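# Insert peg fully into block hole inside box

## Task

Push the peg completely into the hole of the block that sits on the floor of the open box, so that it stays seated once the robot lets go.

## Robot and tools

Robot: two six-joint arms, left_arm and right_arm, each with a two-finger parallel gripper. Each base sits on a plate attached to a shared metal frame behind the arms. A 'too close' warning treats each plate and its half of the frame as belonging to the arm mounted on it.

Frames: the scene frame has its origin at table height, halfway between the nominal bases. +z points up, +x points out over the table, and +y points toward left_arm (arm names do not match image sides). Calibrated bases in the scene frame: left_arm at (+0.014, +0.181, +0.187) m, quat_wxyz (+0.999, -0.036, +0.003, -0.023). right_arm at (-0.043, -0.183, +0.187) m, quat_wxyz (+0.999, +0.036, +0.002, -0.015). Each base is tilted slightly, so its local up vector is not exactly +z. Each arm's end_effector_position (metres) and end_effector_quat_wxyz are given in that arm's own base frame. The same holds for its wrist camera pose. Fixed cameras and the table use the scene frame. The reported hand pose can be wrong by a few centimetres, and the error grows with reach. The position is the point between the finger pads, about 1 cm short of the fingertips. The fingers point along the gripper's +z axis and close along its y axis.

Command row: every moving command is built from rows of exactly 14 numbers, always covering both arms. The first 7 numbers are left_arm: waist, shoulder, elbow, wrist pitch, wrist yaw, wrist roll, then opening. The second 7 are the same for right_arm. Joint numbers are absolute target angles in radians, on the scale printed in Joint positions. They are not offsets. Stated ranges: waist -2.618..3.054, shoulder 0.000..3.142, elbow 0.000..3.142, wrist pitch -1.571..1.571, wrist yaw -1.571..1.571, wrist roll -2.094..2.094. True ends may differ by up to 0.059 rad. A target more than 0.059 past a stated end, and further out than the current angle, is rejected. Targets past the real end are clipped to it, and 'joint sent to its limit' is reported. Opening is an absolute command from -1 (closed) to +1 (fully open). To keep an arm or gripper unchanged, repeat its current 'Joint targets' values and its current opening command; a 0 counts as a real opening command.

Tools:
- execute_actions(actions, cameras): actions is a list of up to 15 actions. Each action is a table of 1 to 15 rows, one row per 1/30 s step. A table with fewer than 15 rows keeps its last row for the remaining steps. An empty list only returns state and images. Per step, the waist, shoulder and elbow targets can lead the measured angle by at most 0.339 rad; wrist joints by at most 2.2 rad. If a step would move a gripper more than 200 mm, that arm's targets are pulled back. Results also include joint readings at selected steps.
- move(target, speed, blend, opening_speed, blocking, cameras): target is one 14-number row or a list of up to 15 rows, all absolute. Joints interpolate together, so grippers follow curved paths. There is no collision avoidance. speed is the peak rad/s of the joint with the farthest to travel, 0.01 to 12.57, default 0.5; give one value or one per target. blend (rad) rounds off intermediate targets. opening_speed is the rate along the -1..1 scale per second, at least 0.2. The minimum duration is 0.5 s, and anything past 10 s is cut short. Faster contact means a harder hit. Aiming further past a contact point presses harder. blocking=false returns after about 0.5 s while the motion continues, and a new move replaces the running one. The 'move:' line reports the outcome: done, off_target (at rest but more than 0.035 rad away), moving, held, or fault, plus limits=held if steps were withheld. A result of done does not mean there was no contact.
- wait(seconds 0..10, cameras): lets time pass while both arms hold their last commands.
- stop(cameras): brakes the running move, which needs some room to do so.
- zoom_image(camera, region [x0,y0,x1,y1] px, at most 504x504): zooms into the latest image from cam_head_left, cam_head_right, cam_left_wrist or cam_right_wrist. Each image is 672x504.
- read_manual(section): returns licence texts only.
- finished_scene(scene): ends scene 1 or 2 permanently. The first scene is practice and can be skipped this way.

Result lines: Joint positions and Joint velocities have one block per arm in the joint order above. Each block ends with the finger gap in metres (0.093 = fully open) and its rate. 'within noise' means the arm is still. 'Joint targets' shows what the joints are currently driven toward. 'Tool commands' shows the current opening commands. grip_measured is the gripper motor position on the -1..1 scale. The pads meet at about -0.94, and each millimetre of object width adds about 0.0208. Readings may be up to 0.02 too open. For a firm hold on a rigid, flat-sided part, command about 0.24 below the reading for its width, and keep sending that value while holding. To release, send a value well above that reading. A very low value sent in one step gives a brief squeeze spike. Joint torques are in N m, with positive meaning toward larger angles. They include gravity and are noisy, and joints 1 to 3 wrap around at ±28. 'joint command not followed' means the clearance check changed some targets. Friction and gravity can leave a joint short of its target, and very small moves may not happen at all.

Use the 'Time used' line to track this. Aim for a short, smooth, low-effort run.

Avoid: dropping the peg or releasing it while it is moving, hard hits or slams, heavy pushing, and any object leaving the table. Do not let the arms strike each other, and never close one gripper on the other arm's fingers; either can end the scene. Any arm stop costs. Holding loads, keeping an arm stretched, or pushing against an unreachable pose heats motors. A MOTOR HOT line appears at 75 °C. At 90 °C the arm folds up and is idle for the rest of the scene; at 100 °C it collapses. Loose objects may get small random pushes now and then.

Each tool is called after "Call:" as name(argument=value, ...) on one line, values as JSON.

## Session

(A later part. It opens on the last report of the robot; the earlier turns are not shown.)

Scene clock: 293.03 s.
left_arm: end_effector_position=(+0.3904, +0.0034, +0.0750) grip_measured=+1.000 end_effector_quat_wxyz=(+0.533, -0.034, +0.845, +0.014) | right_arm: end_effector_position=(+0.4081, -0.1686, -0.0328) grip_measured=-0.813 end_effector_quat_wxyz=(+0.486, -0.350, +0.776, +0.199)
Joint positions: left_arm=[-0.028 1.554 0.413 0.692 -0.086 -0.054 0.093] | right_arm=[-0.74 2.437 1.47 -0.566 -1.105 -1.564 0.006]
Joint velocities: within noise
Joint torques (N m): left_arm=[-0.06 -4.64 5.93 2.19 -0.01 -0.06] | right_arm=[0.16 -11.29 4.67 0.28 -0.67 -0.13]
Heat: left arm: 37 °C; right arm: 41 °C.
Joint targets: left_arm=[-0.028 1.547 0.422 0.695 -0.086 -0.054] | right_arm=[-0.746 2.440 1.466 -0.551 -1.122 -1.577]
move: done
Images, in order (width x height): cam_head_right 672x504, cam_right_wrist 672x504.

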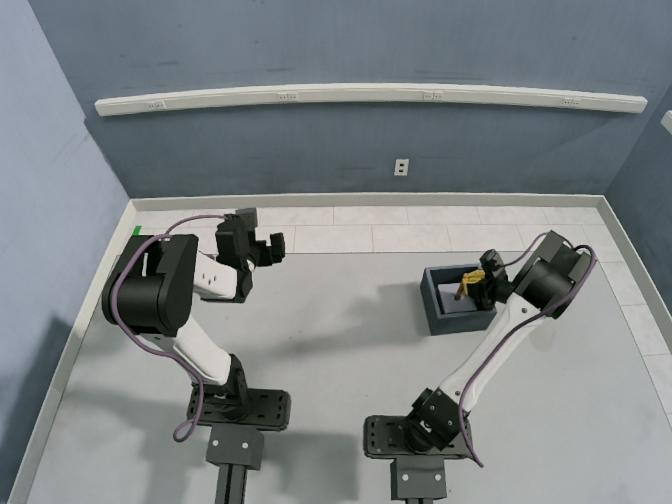

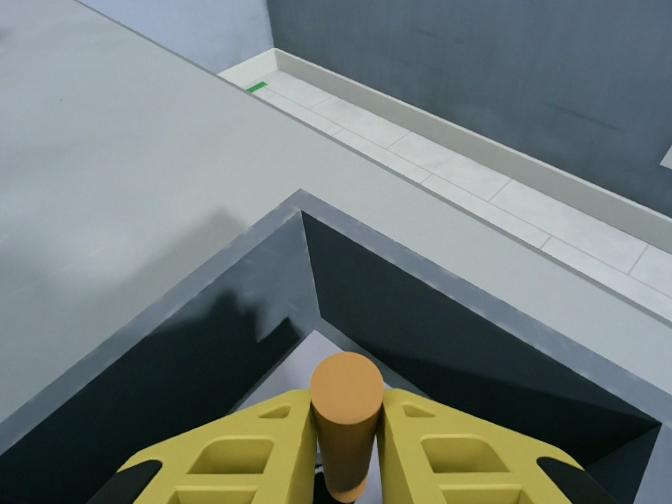

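Call:
move(target=[[-0.028,1.547,0.422,0.695,-0.086,-0.054,1,-0.746,2.425,1.436,-0.539,-1.122,-1.577,-0.95],[-0.028,1.547,0.422,0.695,-0.086,-0.054,1,-0.746,2.440,1.440,-0.526,-1.122,-1.577,-0.95]], speed=0.2, cameras=["cam_right_wrist","cam_head_right"])

Call:
zoom_image(camera="cam_right_wrist", region=[236, 344, 456, 504])

Call:
zoom_image(camera="cam_head_right", region=[430, 260, 490, 320])

Scene clock: 306.03 s.
left_arm: end_effector_position=(+0.3904, +0.0034, +0.0750) grip_measured=+1.000 end_effector_quat_wxyz=(+0.533, -0.034, +0.845, +0.014) | right_arm: end_effector_position=(+0.4054, -0.1662, -0.0371) grip_measured=-0.813 end_effector_quat_wxyz=(+0.486, -0.350, +0.776, +0.198)
Joint positions: left_arm=[-0.028 1.554 0.413 0.692 -0.086 -0.054 0.093] | right_arm=[-0.74 2.437 1.447 -0.542 -1.105 -1.564 0.006]
Joint velocities: within noise
Joint torques (N m): left_arm=[-0.01 -4.62 5.89 2.2 -0.01 -0.05] | right_arm=[0.29 -11.22 4.38 0.25 -0.69 -0.13]
Heat: left arm: 37 °C; right arm: 42 °C.
Joint targets: left_arm=[-0.028 1.547 0.422 0.695 -0.086 -0.054] | right_arm=[-0.746 2.440 1.440 -0.526 -1.122 -1.577]
move: done
Images, in order (width x height): cam_head_right 672x504, cam_right_wrist 672x504.

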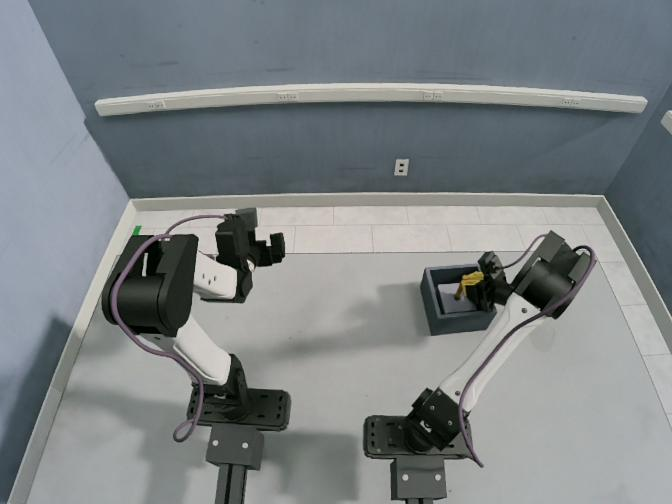

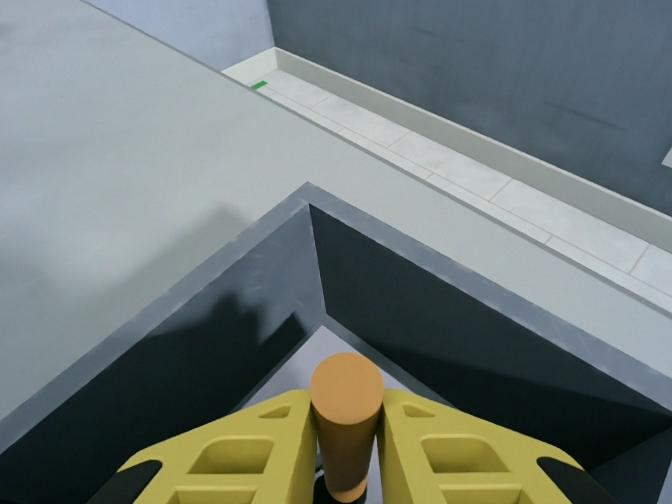

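Scaled by 2.291.

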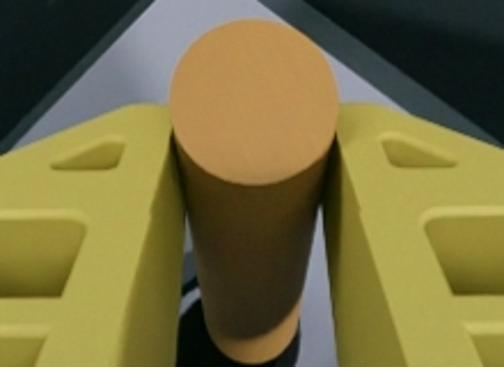

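Scaled by 8.400.

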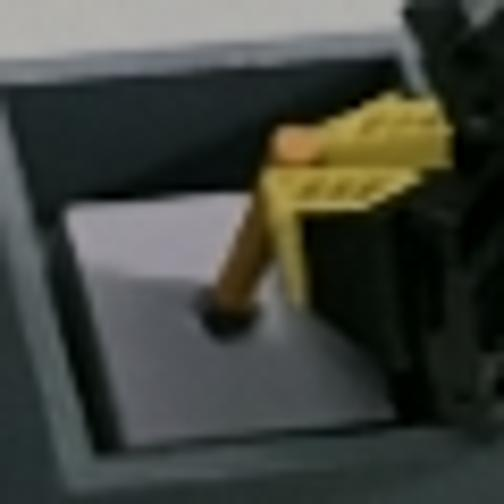

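Call:
move(target=[[-0.028,1.547,0.422,0.695,-0.086,-0.054,1,-0.742,2.433,1.426,-0.518,-1.122,-1.577,-0.95],[-0.028,1.547,0.422,0.695,-0.086,-0.054,1,-0.742,2.454,1.426,-0.497,-1.122,-1.577,-0.95]], speed=0.2, cameras=["cam_right_wrist","cam_head_right"])

Call:
zoom_image(camera="cam_right_wrist", region=[236, 344, 456, 504])

Call:
zoom_image(camera="cam_head_right", region=[430, 260, 490, 320])

Scene clock: 315.70 s.
left_arm: end_effector_position=(+0.3904, +0.0034, +0.0750) grip_measured=+1.000 end_effector_quat_wxyz=(+0.533, -0.034, +0.845, +0.014) | right_arm: end_effector_position=(+0.4062, -0.1669, -0.0388) grip_measured=-0.813 end_effector_quat_wxyz=(+0.489, -0.355, +0.773, +0.191)
Joint positions: left_arm=[-0.028 1.554 0.413 0.692 -0.086 -0.054 0.093] | right_arm=[-0.74 2.437 1.437 -0.513 -1.105 -1.564 0.006]
Joint velocities: within noise
Joint torques (N m): left_arm=[-0.06 -4.57 5.89 2.19 -0.01 -0.05] | right_arm=[0.39 -9.89 4.07 0.31 -0.69 -0.11]
Heat: left arm: 37 °C; right arm: 43 °C.
Joint targets: left_arm=[-0.028 1.547 0.422 0.695 -0.086 -0.054] | right_arm=[-0.742 2.454 1.426 -0.497 -1.122 -1.577]
move: done
Images, in order (width x height): cam_head_right 672x504, cam_right_wrist 672x504.

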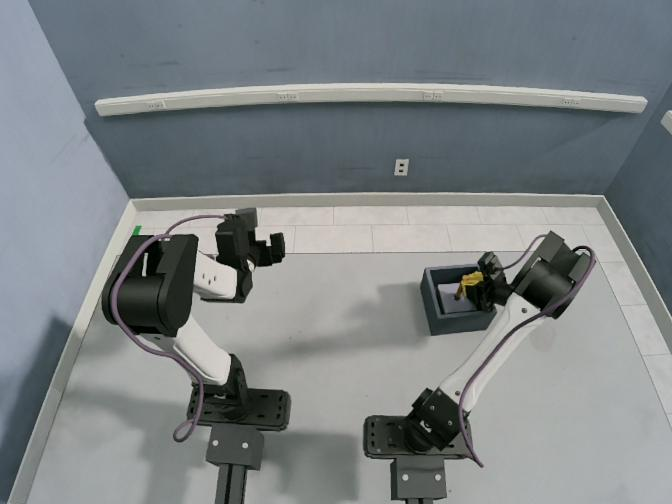

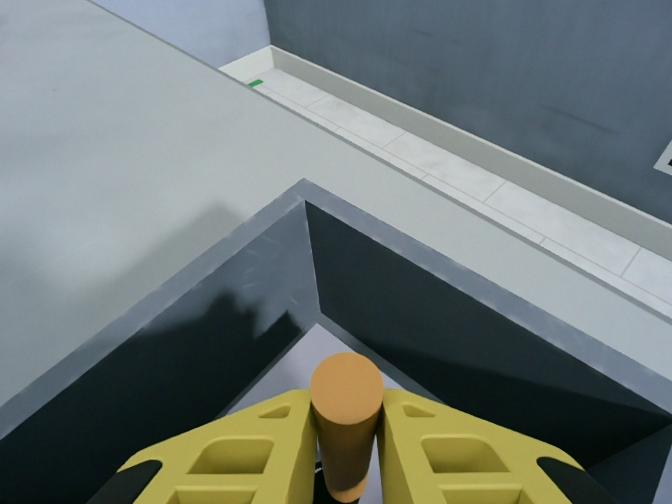

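Scaled by 2.291.

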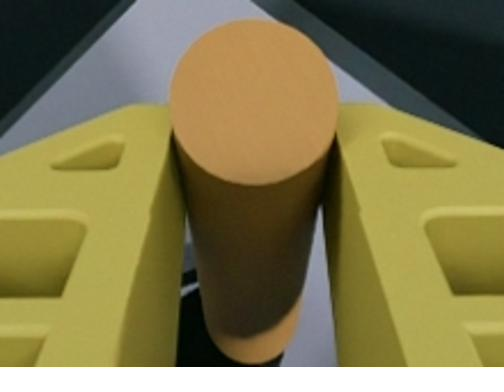

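Scaled by 8.400.

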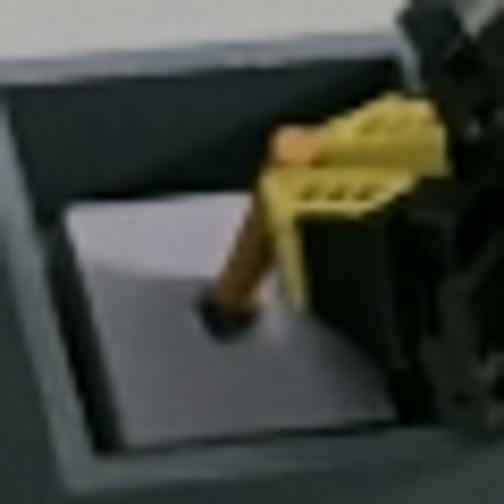

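Call:
move(target=[[-0.028,1.547,0.422,0.695,-0.086,-0.054,1,-0.742,2.445,1.400,-0.489,-1.122,-1.577,-0.95],[-0.028,1.547,0.422,0.695,-0.086,-0.054,1,-0.742,2.460,1.404,-0.483,-1.122,-1.577,-0.95]], speed=0.2, cameras=["cam_right_wrist","cam_head_right"])

Call:
zoom_image(camera="cam_right_wrist", region=[236, 344, 456, 504])

Call:
zoom_image(camera="cam_head_right", region=[430, 260, 490, 320])

Scene clock: 321.77 s.
left_arm: end_effector_position=(+0.3904, +0.0034, +0.0750) grip_measured=+1.000 end_effector_quat_wxyz=(+0.533, -0.034, +0.845, +0.014) | right_arm: end_effector_position=(+0.4018, -0.1620, -0.0422) grip_measured=-0.813 end_effector_quat_wxyz=(+0.490, -0.351, +0.773, +0.198)
Joint positions: left_arm=[-0.028 1.554 0.413 0.692 -0.086 -0.054 0.093] | right_arm=[-0.74 2.437 1.412 -0.502 -1.114 -1.565 0.006]
Joint velocities: within noise
Joint torques (N m): left_arm=[0.02 -4.64 5.93 2.2 -0.02 -0.06] | right_arm=[0.55 -9.25 3.97 0.31 -0.6 -0.09]
Heat: left arm: 37 °C; right arm: 43 °C.
Joint targets: left_arm=[-0.028 1.547 0.422 0.695 -0.086 -0.054] | right_arm=[-0.742 2.460 1.404 -0.483 -1.122 -1.577]
move: done
Images, in order (width x height): cam_head_right 672x504, cam_right_wrist 672x504.

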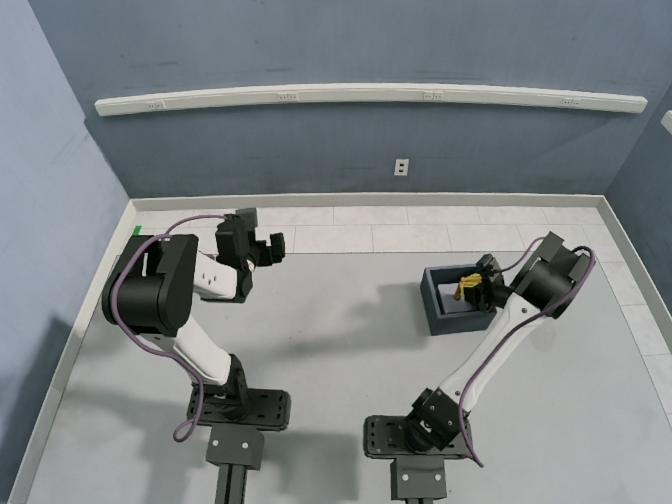

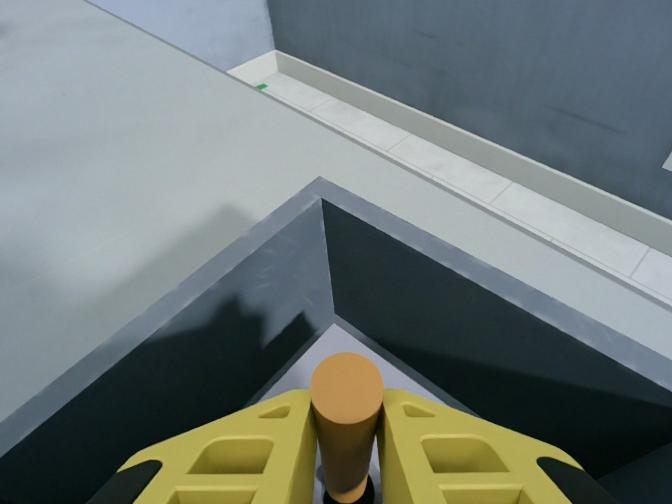

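Scaled by 2.291.

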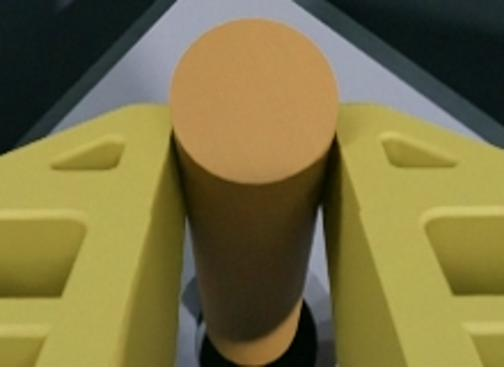

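Scaled by 8.400.

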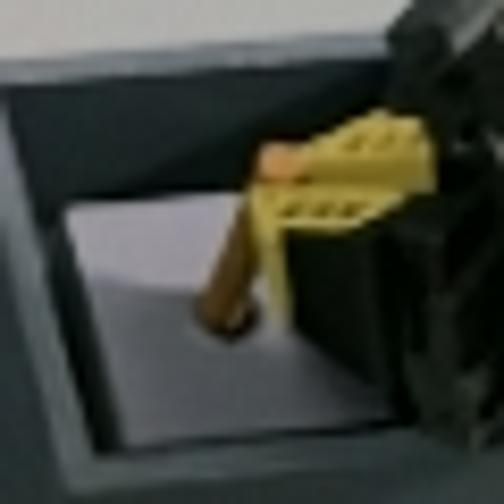

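Call:
move(target=[-0.028,1.547,0.422,0.695,-0.086,-0.054,1,-0.742,2.506,1.403,-0.436,-1.122,-1.577,-0.95], speed=0.1, cameras=["cam_right_wrist","cam_head_right"])

Call:
zoom_image(camera="cam_right_wrist", region=[236, 344, 456, 504])

Call:
zoom_image(camera="cam_head_right", region=[430, 260, 490, 320])

Scene clock: 327.80 s.
left_arm: end_effector_position=(+0.3904, +0.0034, +0.0750) grip_measured=+1.000 end_effector_quat_wxyz=(+0.533, -0.034, +0.845, +0.014) | right_arm: end_effector_position=(+0.4011, -0.1636, -0.0444) grip_measured=-0.814 end_effector_quat_wxyz=(+0.509, -0.340, +0.763, +0.205)
Joint positions: left_arm=[-0.028 1.554 0.413 0.692 -0.086 -0.054 0.093] | right_arm=[-0.752 2.463 1.412 -0.481 -1.162 -1.565 0.006]
Joint velocities: within noise
Joint torques (N m): left_arm=[0.01 -4.59 5.9 2.2 -0.02 -0.06] | right_arm=[1.66 -7.5 3.81 0.55 -0.15 -0.08]
Heat: left arm: 37 °C; right arm: 43 °C.
Joint targets: left_arm=[-0.028 1.547 0.422 0.695 -0.086 -0.054] | right_arm=[-0.742 2.506 1.403 -0.436 -1.122 -1.577]
move: off_target (right_arm); right_arm: the wrist pitch is farthest, 0.045 rad from its target
Images, in order (width x height): cam_head_right 672x504, cam_right_wrist 672x504.

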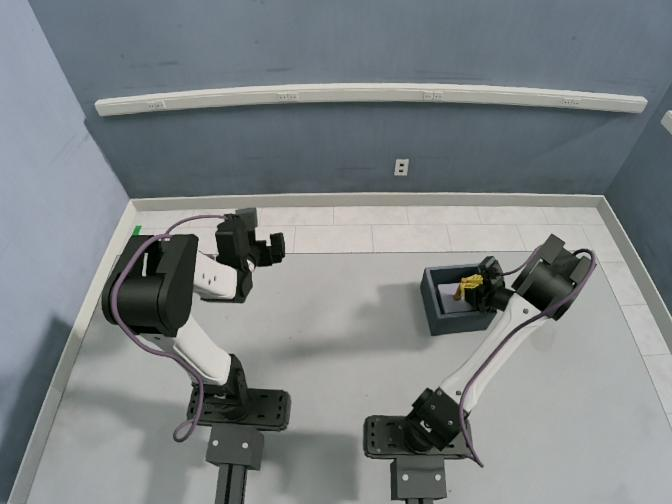

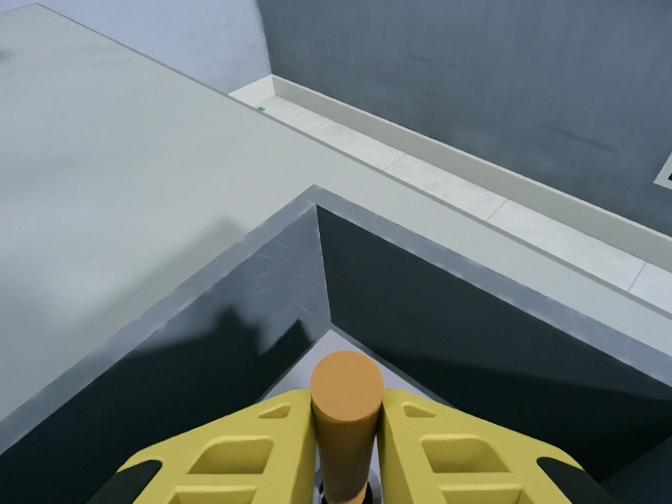

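Scaled by 2.291.

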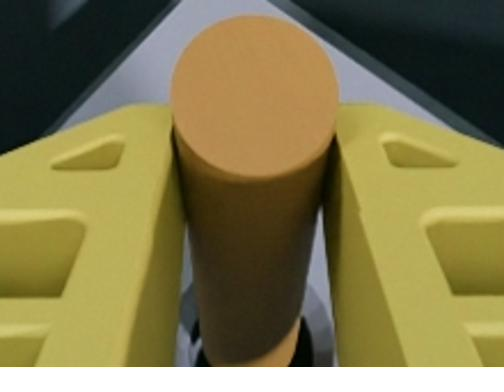

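Scaled by 8.400.

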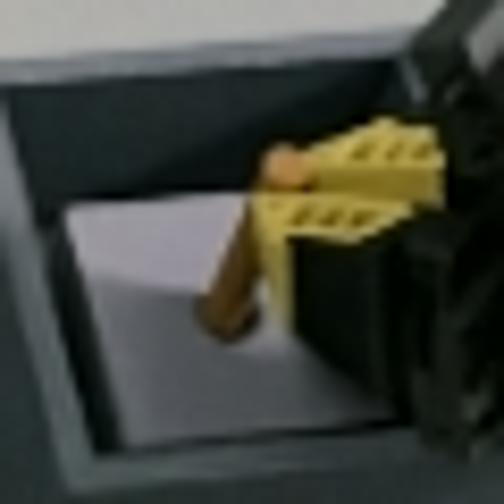

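Call:
zoom_image(camera="cam_head_right", region=[445, 275, 475, 305])

Call:
zoom_image(camera="cam_head_left", region=[430, 275, 470, 315])

Call:
zoom_image(camera="cam_right_wrist", region=[306, 454, 386, 504])

Scaled by 16.800.

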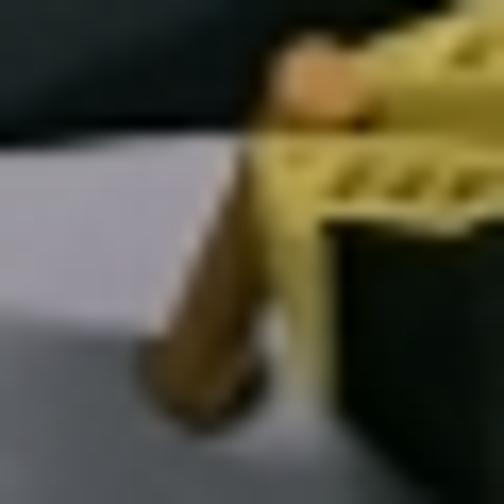

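This scene's latest camera images include none from cam_head_left. They are from: cam_head_right, cam_right_wrist. cam_head_left's image comes with the result of a call that names it in "cameras".

Scaled by 6.300.

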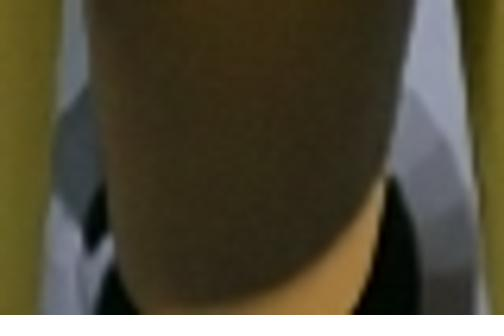

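Call:
move(target=[[-0.028,1.547,0.422,0.695,-0.086,-0.054,1,-0.752,2.445,1.403,-0.486,-1.122,-1.577,-0.95],[-0.028,1.547,0.422,0.695,-0.086,-0.054,1,-0.755,2.480,1.403,-0.460,-1.122,-1.577,-0.95]], speed=0.1, cameras=["cam_right_wrist","cam_head_right","cam_head_left"])

Call:
zoom_image(camera="cam_right_wrist", region=[236, 344, 456, 504])

Call:
zoom_image(camera="cam_head_right", region=[445, 275, 475, 305])

Call:
zoom_image(camera="cam_head_left", region=[420, 270, 470, 320])

Scene clock: 359.40 s.
left_arm: end_effector_position=(+0.3904, +0.0034, +0.0750) grip_measured=+1.000 end_effector_quat_wxyz=(+0.533, -0.034, +0.845, +0.014) | right_arm: end_effector_position=(+0.3998, -0.1651, -0.0445) grip_measured=-0.814 end_effector_quat_wxyz=(+0.509, -0.337, +0.765, +0.206)
Joint positions: left_arm=[-0.028 1.554 0.413 0.692 -0.086 -0.054 0.093] | right_arm=[-0.757 2.463 1.412 -0.486 -1.163 -1.565 0.006]
Joint velocities: within noise
Joint torques (N m): left_arm=[-0.06 -4.66 5.89 2.21 -0.01 -0.04] | right_arm=[0.87 -9.8 3.84 0.37 -0.13 -0.1]
Heat: left arm: 37 °C; right arm: 39 °C.
Joint targets: left_arm=[-0.028 1.547 0.422 0.695 -0.086 -0.054] | right_arm=[-0.755 2.480 1.403 -0.460 -1.122 -1.577]
move: off_target (right_arm); right_arm: the wrist yaw is farthest, 0.041 rad from its target
Images, in order (width x height): cam_head_left 672x504, cam_head_right 672x504, cam_right_wrist 672x504.

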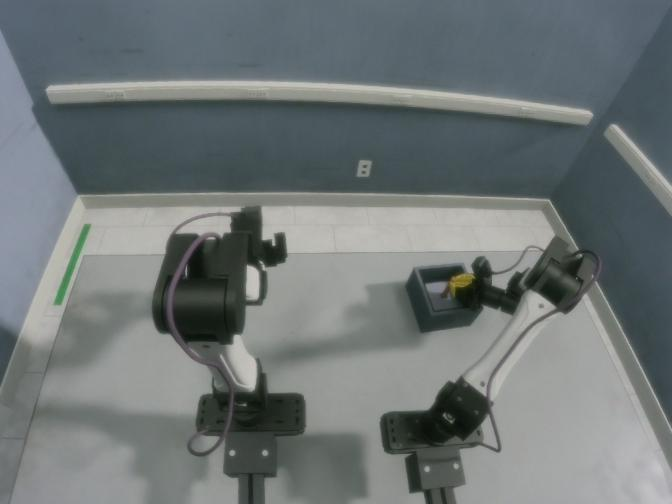

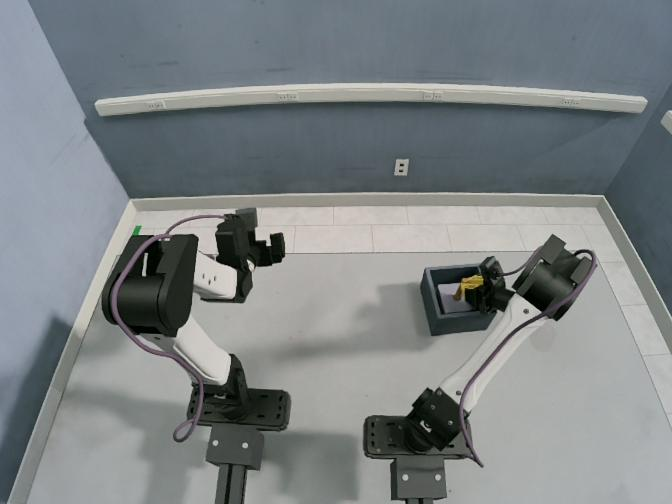

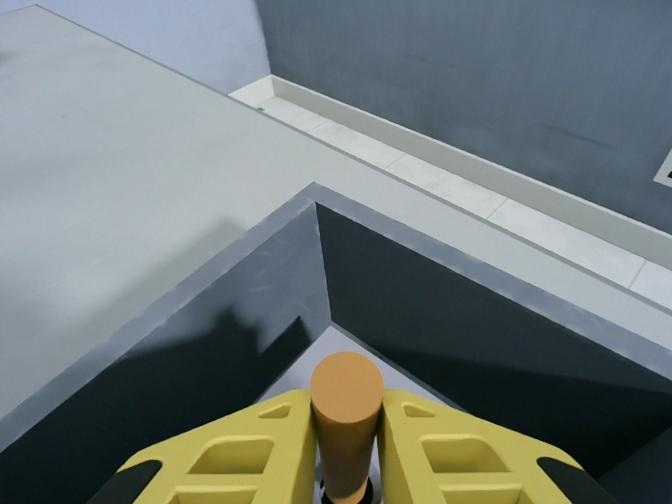

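Scaled by 2.291.

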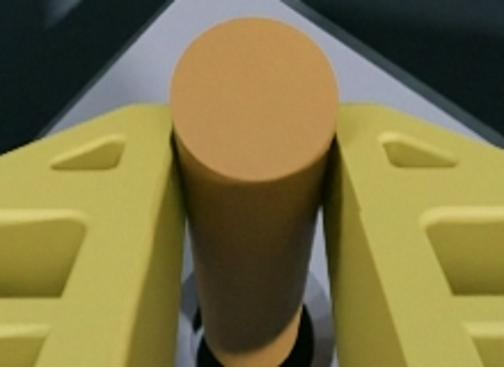

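Scaled by 16.800.

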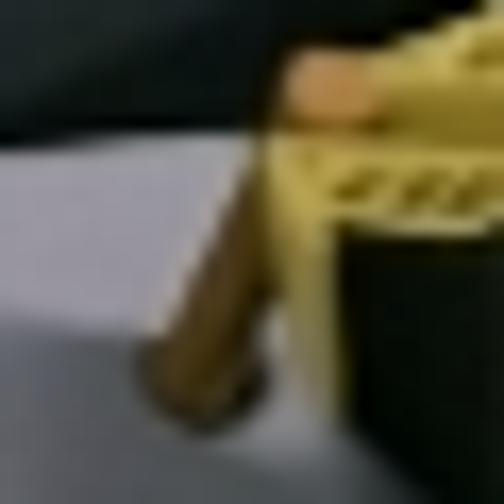

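Scaled by 10.080.

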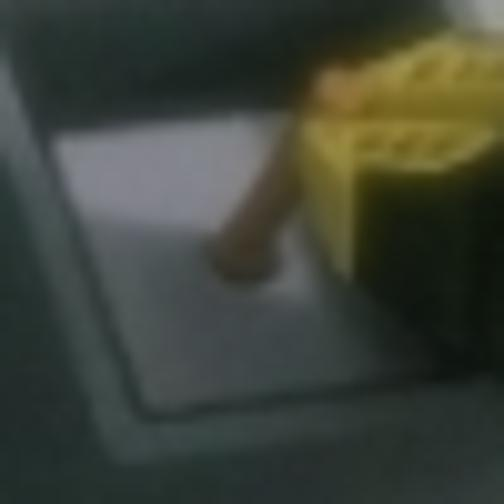

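Call:
move(target=[[-0.028,1.547,0.422,0.695,-0.086,-0.054,1,-0.735,2.465,1.403,-0.475,-1.122,-1.577,-0.95],[-0.028,1.547,0.422,0.695,-0.086,-0.054,1,-0.735,2.510,1.403,-0.430,-1.122,-1.577,-0.95]], speed=0.1, cameras=["cam_right_wrist","cam_head_right","cam_head_left"])

Call:
zoom_image(camera="cam_right_wrist", region=[236, 344, 456, 504])

Call:
zoom_image(camera="cam_head_right", region=[445, 275, 475, 305])

Call:
zoom_image(camera="cam_head_left", region=[420, 270, 470, 320])

Scene clock: 368.57 s.
left_arm: end_effector_position=(+0.3904, +0.0034, +0.0750) grip_measured=+1.000 end_effector_quat_wxyz=(+0.533, -0.034, +0.845, +0.014) | right_arm: end_effector_position=(+0.4005, -0.1645, -0.0449) grip_measured=-0.814 end_effector_quat_wxyz=(+0.512, -0.337, +0.762, +0.206)
Joint positions: left_arm=[-0.028 1.554 0.413 0.692 -0.086 -0.054 0.093] | right_arm=[-0.756 2.467 1.412 -0.479 -1.17 -1.565 0.006]
Joint velocities: within noise
Joint torques (N m): left_arm=[-0.02 -4.62 5.89 2.2 -0.02 -0.05] | right_arm=[2.63 -7.47 3.86 0.56 -0.11 -0.08]
Heat: left arm: 37 °C; right arm: 39 °C.
Joint targets: left_arm=[-0.028 1.547 0.422 0.695 -0.086 -0.054] | right_arm=[-0.735 2.510 1.403 -0.430 -1.122 -1.577]
move: off_target (right_arm); right_arm: the wrist pitch is farthest, 0.049 rad from its target
Images, in order (width x height): cam_head_left 672x504, cam_head_right 672x504, cam_right_wrist 672x504.

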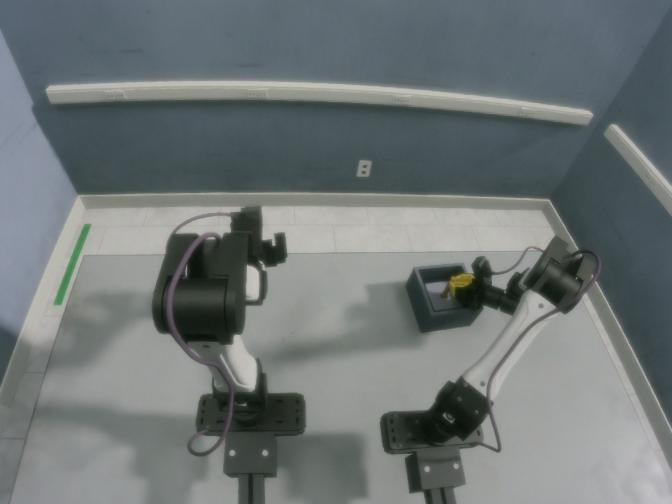

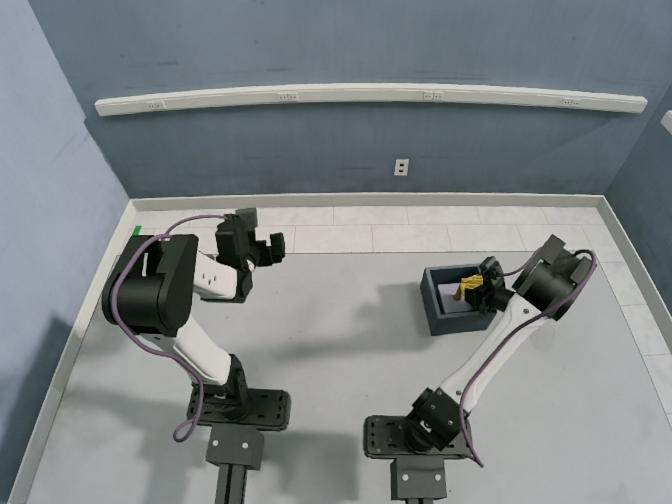

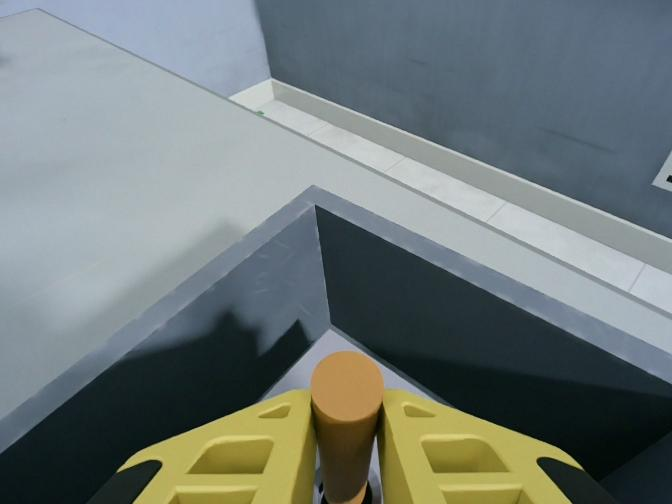

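Scaled by 2.291.

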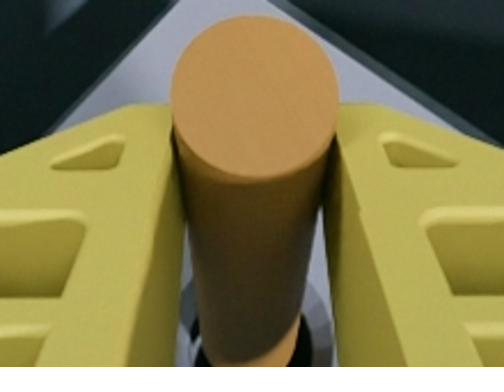

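Scaled by 16.800.

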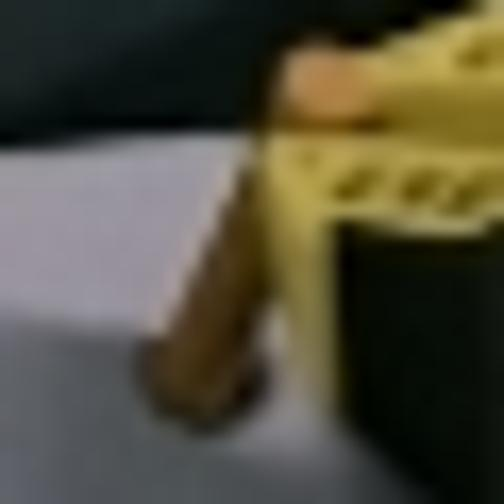

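Scaled by 10.080.

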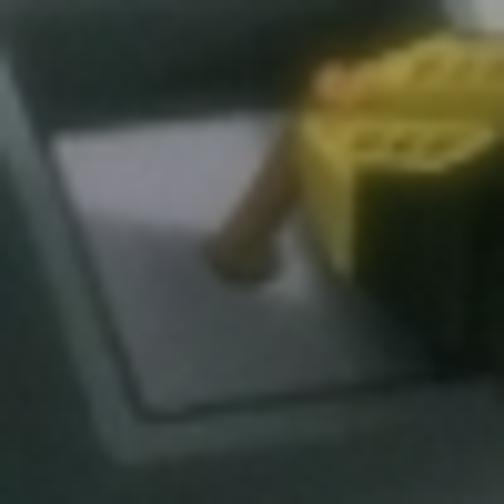

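Call:
zoom_image(camera="cam_head_left", region=[400, 255, 490, 345])

Call:
zoom_image(camera="cam_head_right", region=[415, 255, 505, 345])

Scaled by 5.600.

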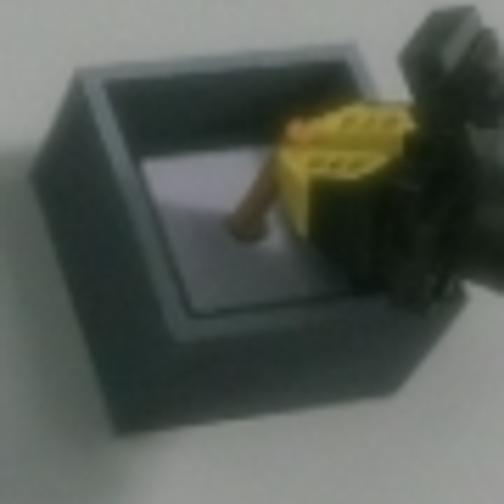

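Scaled by 5.600.

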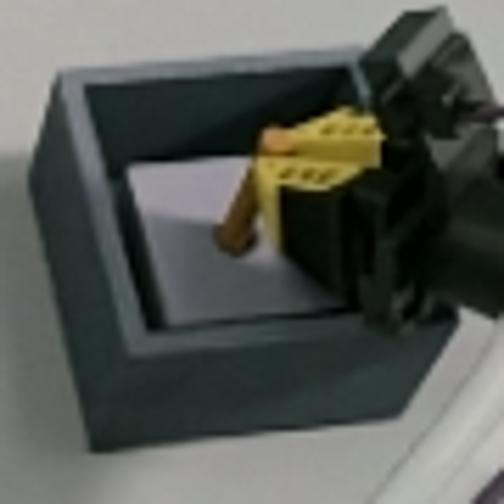

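Call:
move(target=[[-0.028,1.547,0.422,0.695,-0.086,-0.054,1,-0.765,2.475,1.403,-0.465,-1.122,-1.577,-0.95],[-0.028,1.547,0.422,0.695,-0.086,-0.054,1,-0.775,2.510,1.403,-0.430,-1.122,-1.577,-0.95]], speed=0.1, cameras=["cam_right_wrist","cam_head_right","cam_head_left"])

Call:
zoom_image(camera="cam_right_wrist", region=[236, 344, 456, 504])

Call:
zoom_image(camera="cam_head_right", region=[415, 255, 505, 345])

Scene clock: 391.07 s.
left_arm: end_effector_position=(+0.3904, +0.0034, +0.0750) grip_measured=+1.000 end_effector_quat_wxyz=(+0.533, -0.034, +0.845, +0.014) | right_arm: end_effector_position=(+0.3975, -0.1691, -0.0573) grip_measured=-0.814 end_effector_quat_wxyz=(+0.500, -0.339, +0.772, +0.198)
Joint positions: left_arm=[-0.028 1.554 0.413 0.692 -0.086 -0.054 0.093] | right_arm=[-0.763 2.485 1.412 -0.46 -1.134 -1.568 0.006]
Joint velocities: within noise
Joint torques (N m): left_arm=[-0.03 -4.64 5.91 2.2 0 -0.05] | right_arm=[-0.4 -9.13 3.7 0.4 -0.42 -0.08]
Heat: left arm: 37 °C; right arm: 40 °C.
Joint targets: left_arm=[-0.028 1.547 0.422 0.695 -0.086 -0.054] | right_arm=[-0.775 2.510 1.403 -0.430 -1.122 -1.577]
move: done
Images, in order (width x height): cam_head_left 672x504, cam_head_right 672x504, cam_right_wrist 672x504.

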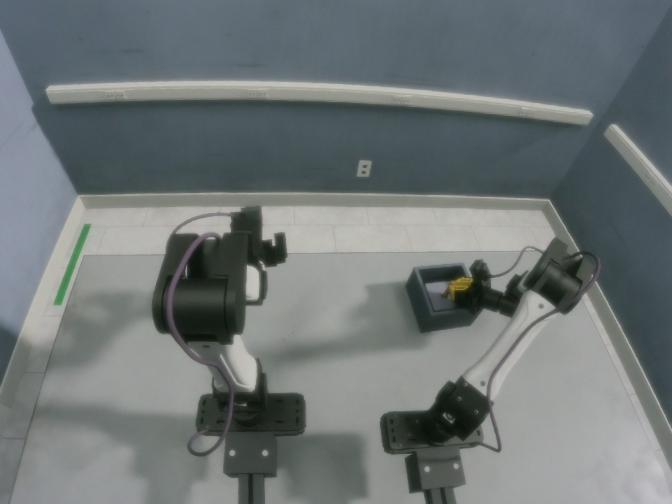

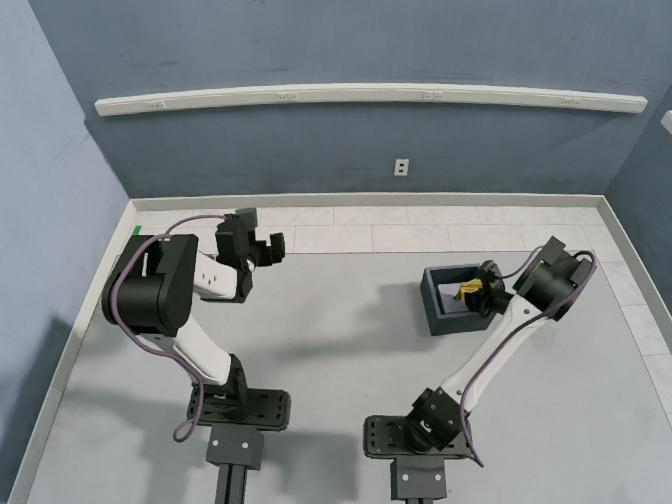

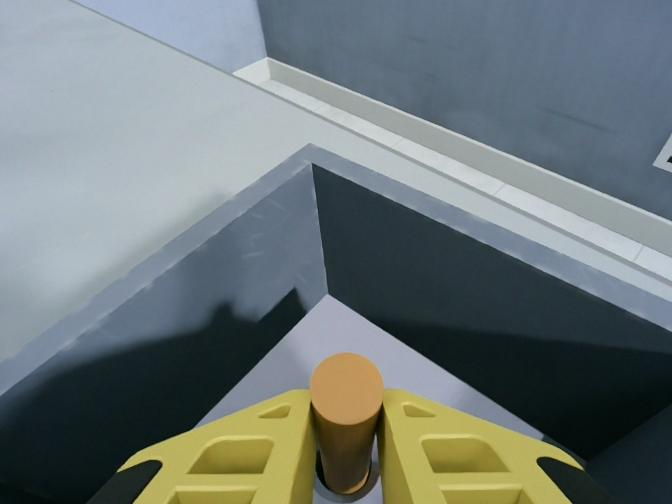

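Scaled by 2.291.

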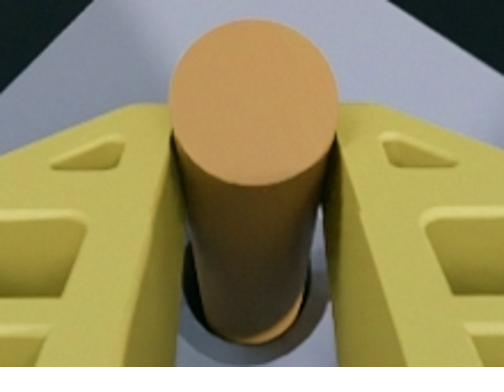

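Scaled by 5.600.

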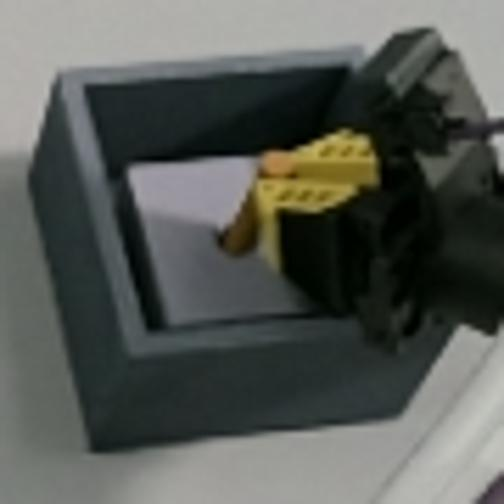

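Call:
move(target=[-0.028,1.547,0.422,0.695,-0.086,-0.054,1,-0.770,2.565,1.403,-0.379,-1.122,-1.577,-0.95], speed=0.1)

Call:
zoom_image(camera="cam_head_right", region=[415, 255, 505, 345])

Scene clock: 394.93 s.
left_arm: end_effector_position=(+0.3904, +0.0034, +0.0750) grip_measured=+1.000 end_effector_quat_wxyz=(+0.533, -0.034, +0.845, +0.014) | right_arm: end_effector_position=(+0.3974, -0.1693, -0.0560) grip_measured=-0.814 end_effector_quat_wxyz=(+0.522, -0.332, +0.758, +0.204)
Joint positions: left_arm=[-0.028 1.554 0.413 0.692 -0.086 -0.054 0.093] | right_arm=[-0.773 2.505 1.412 -0.445 -1.191 -1.576 0.006]
Joint velocities: within noise
Joint torques (N m): left_arm=[0.01 -4.6 5.9 2.18 0 -0.05] | right_arm=[0.96 -6.01 3.74 0.77 0.11 0.03]
Heat: left arm: 37 °C; right arm: 40 °C.
Joint targets: left_arm=[-0.028 1.547 0.422 0.695 -0.086 -0.054] | right_arm=[-0.770 2.565 1.403 -0.379 -1.122 -1.577]
move: off_target (right_arm); right_arm: the wrist yaw is farthest, 0.069 rad from its target

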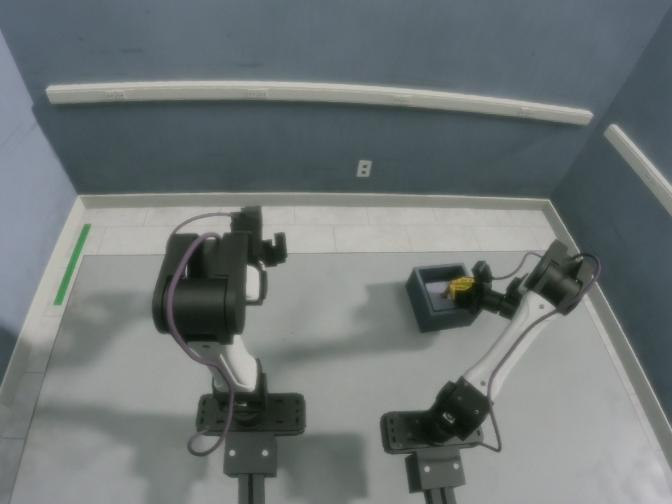

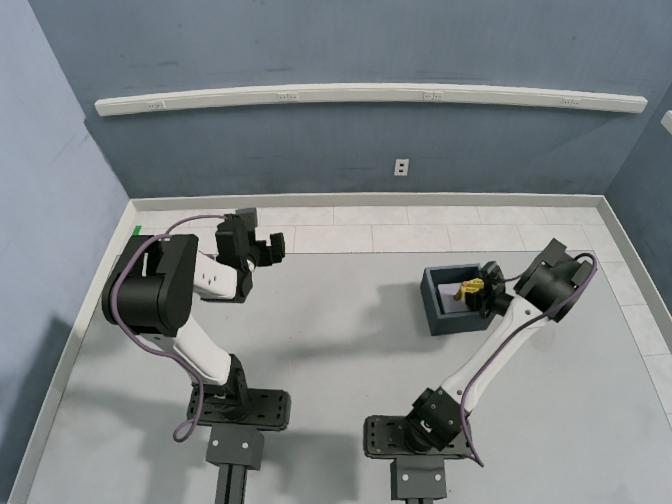

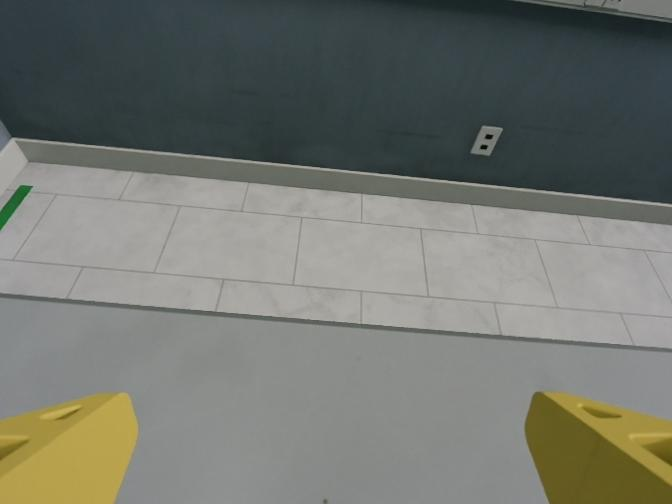

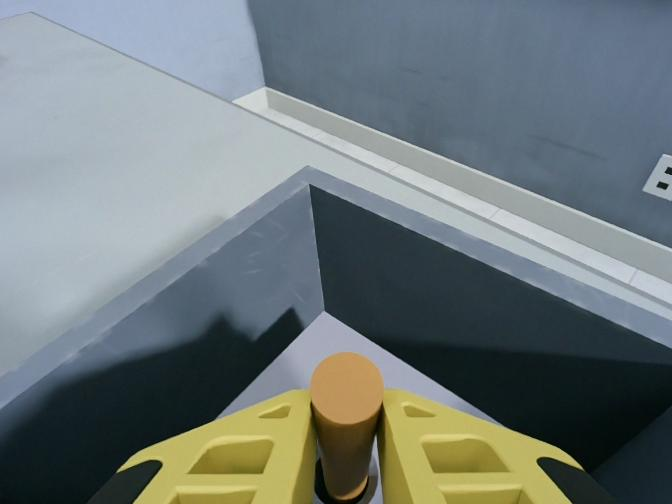

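Scaled by 5.600.

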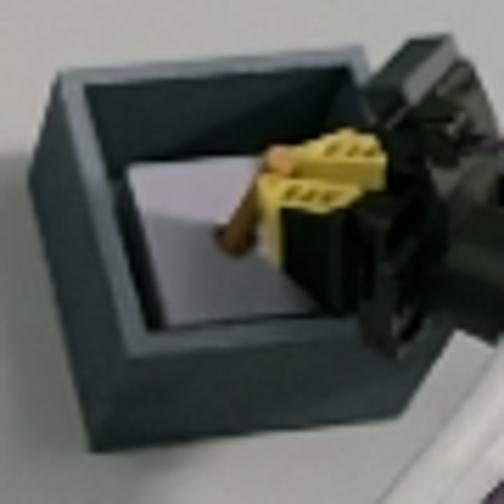

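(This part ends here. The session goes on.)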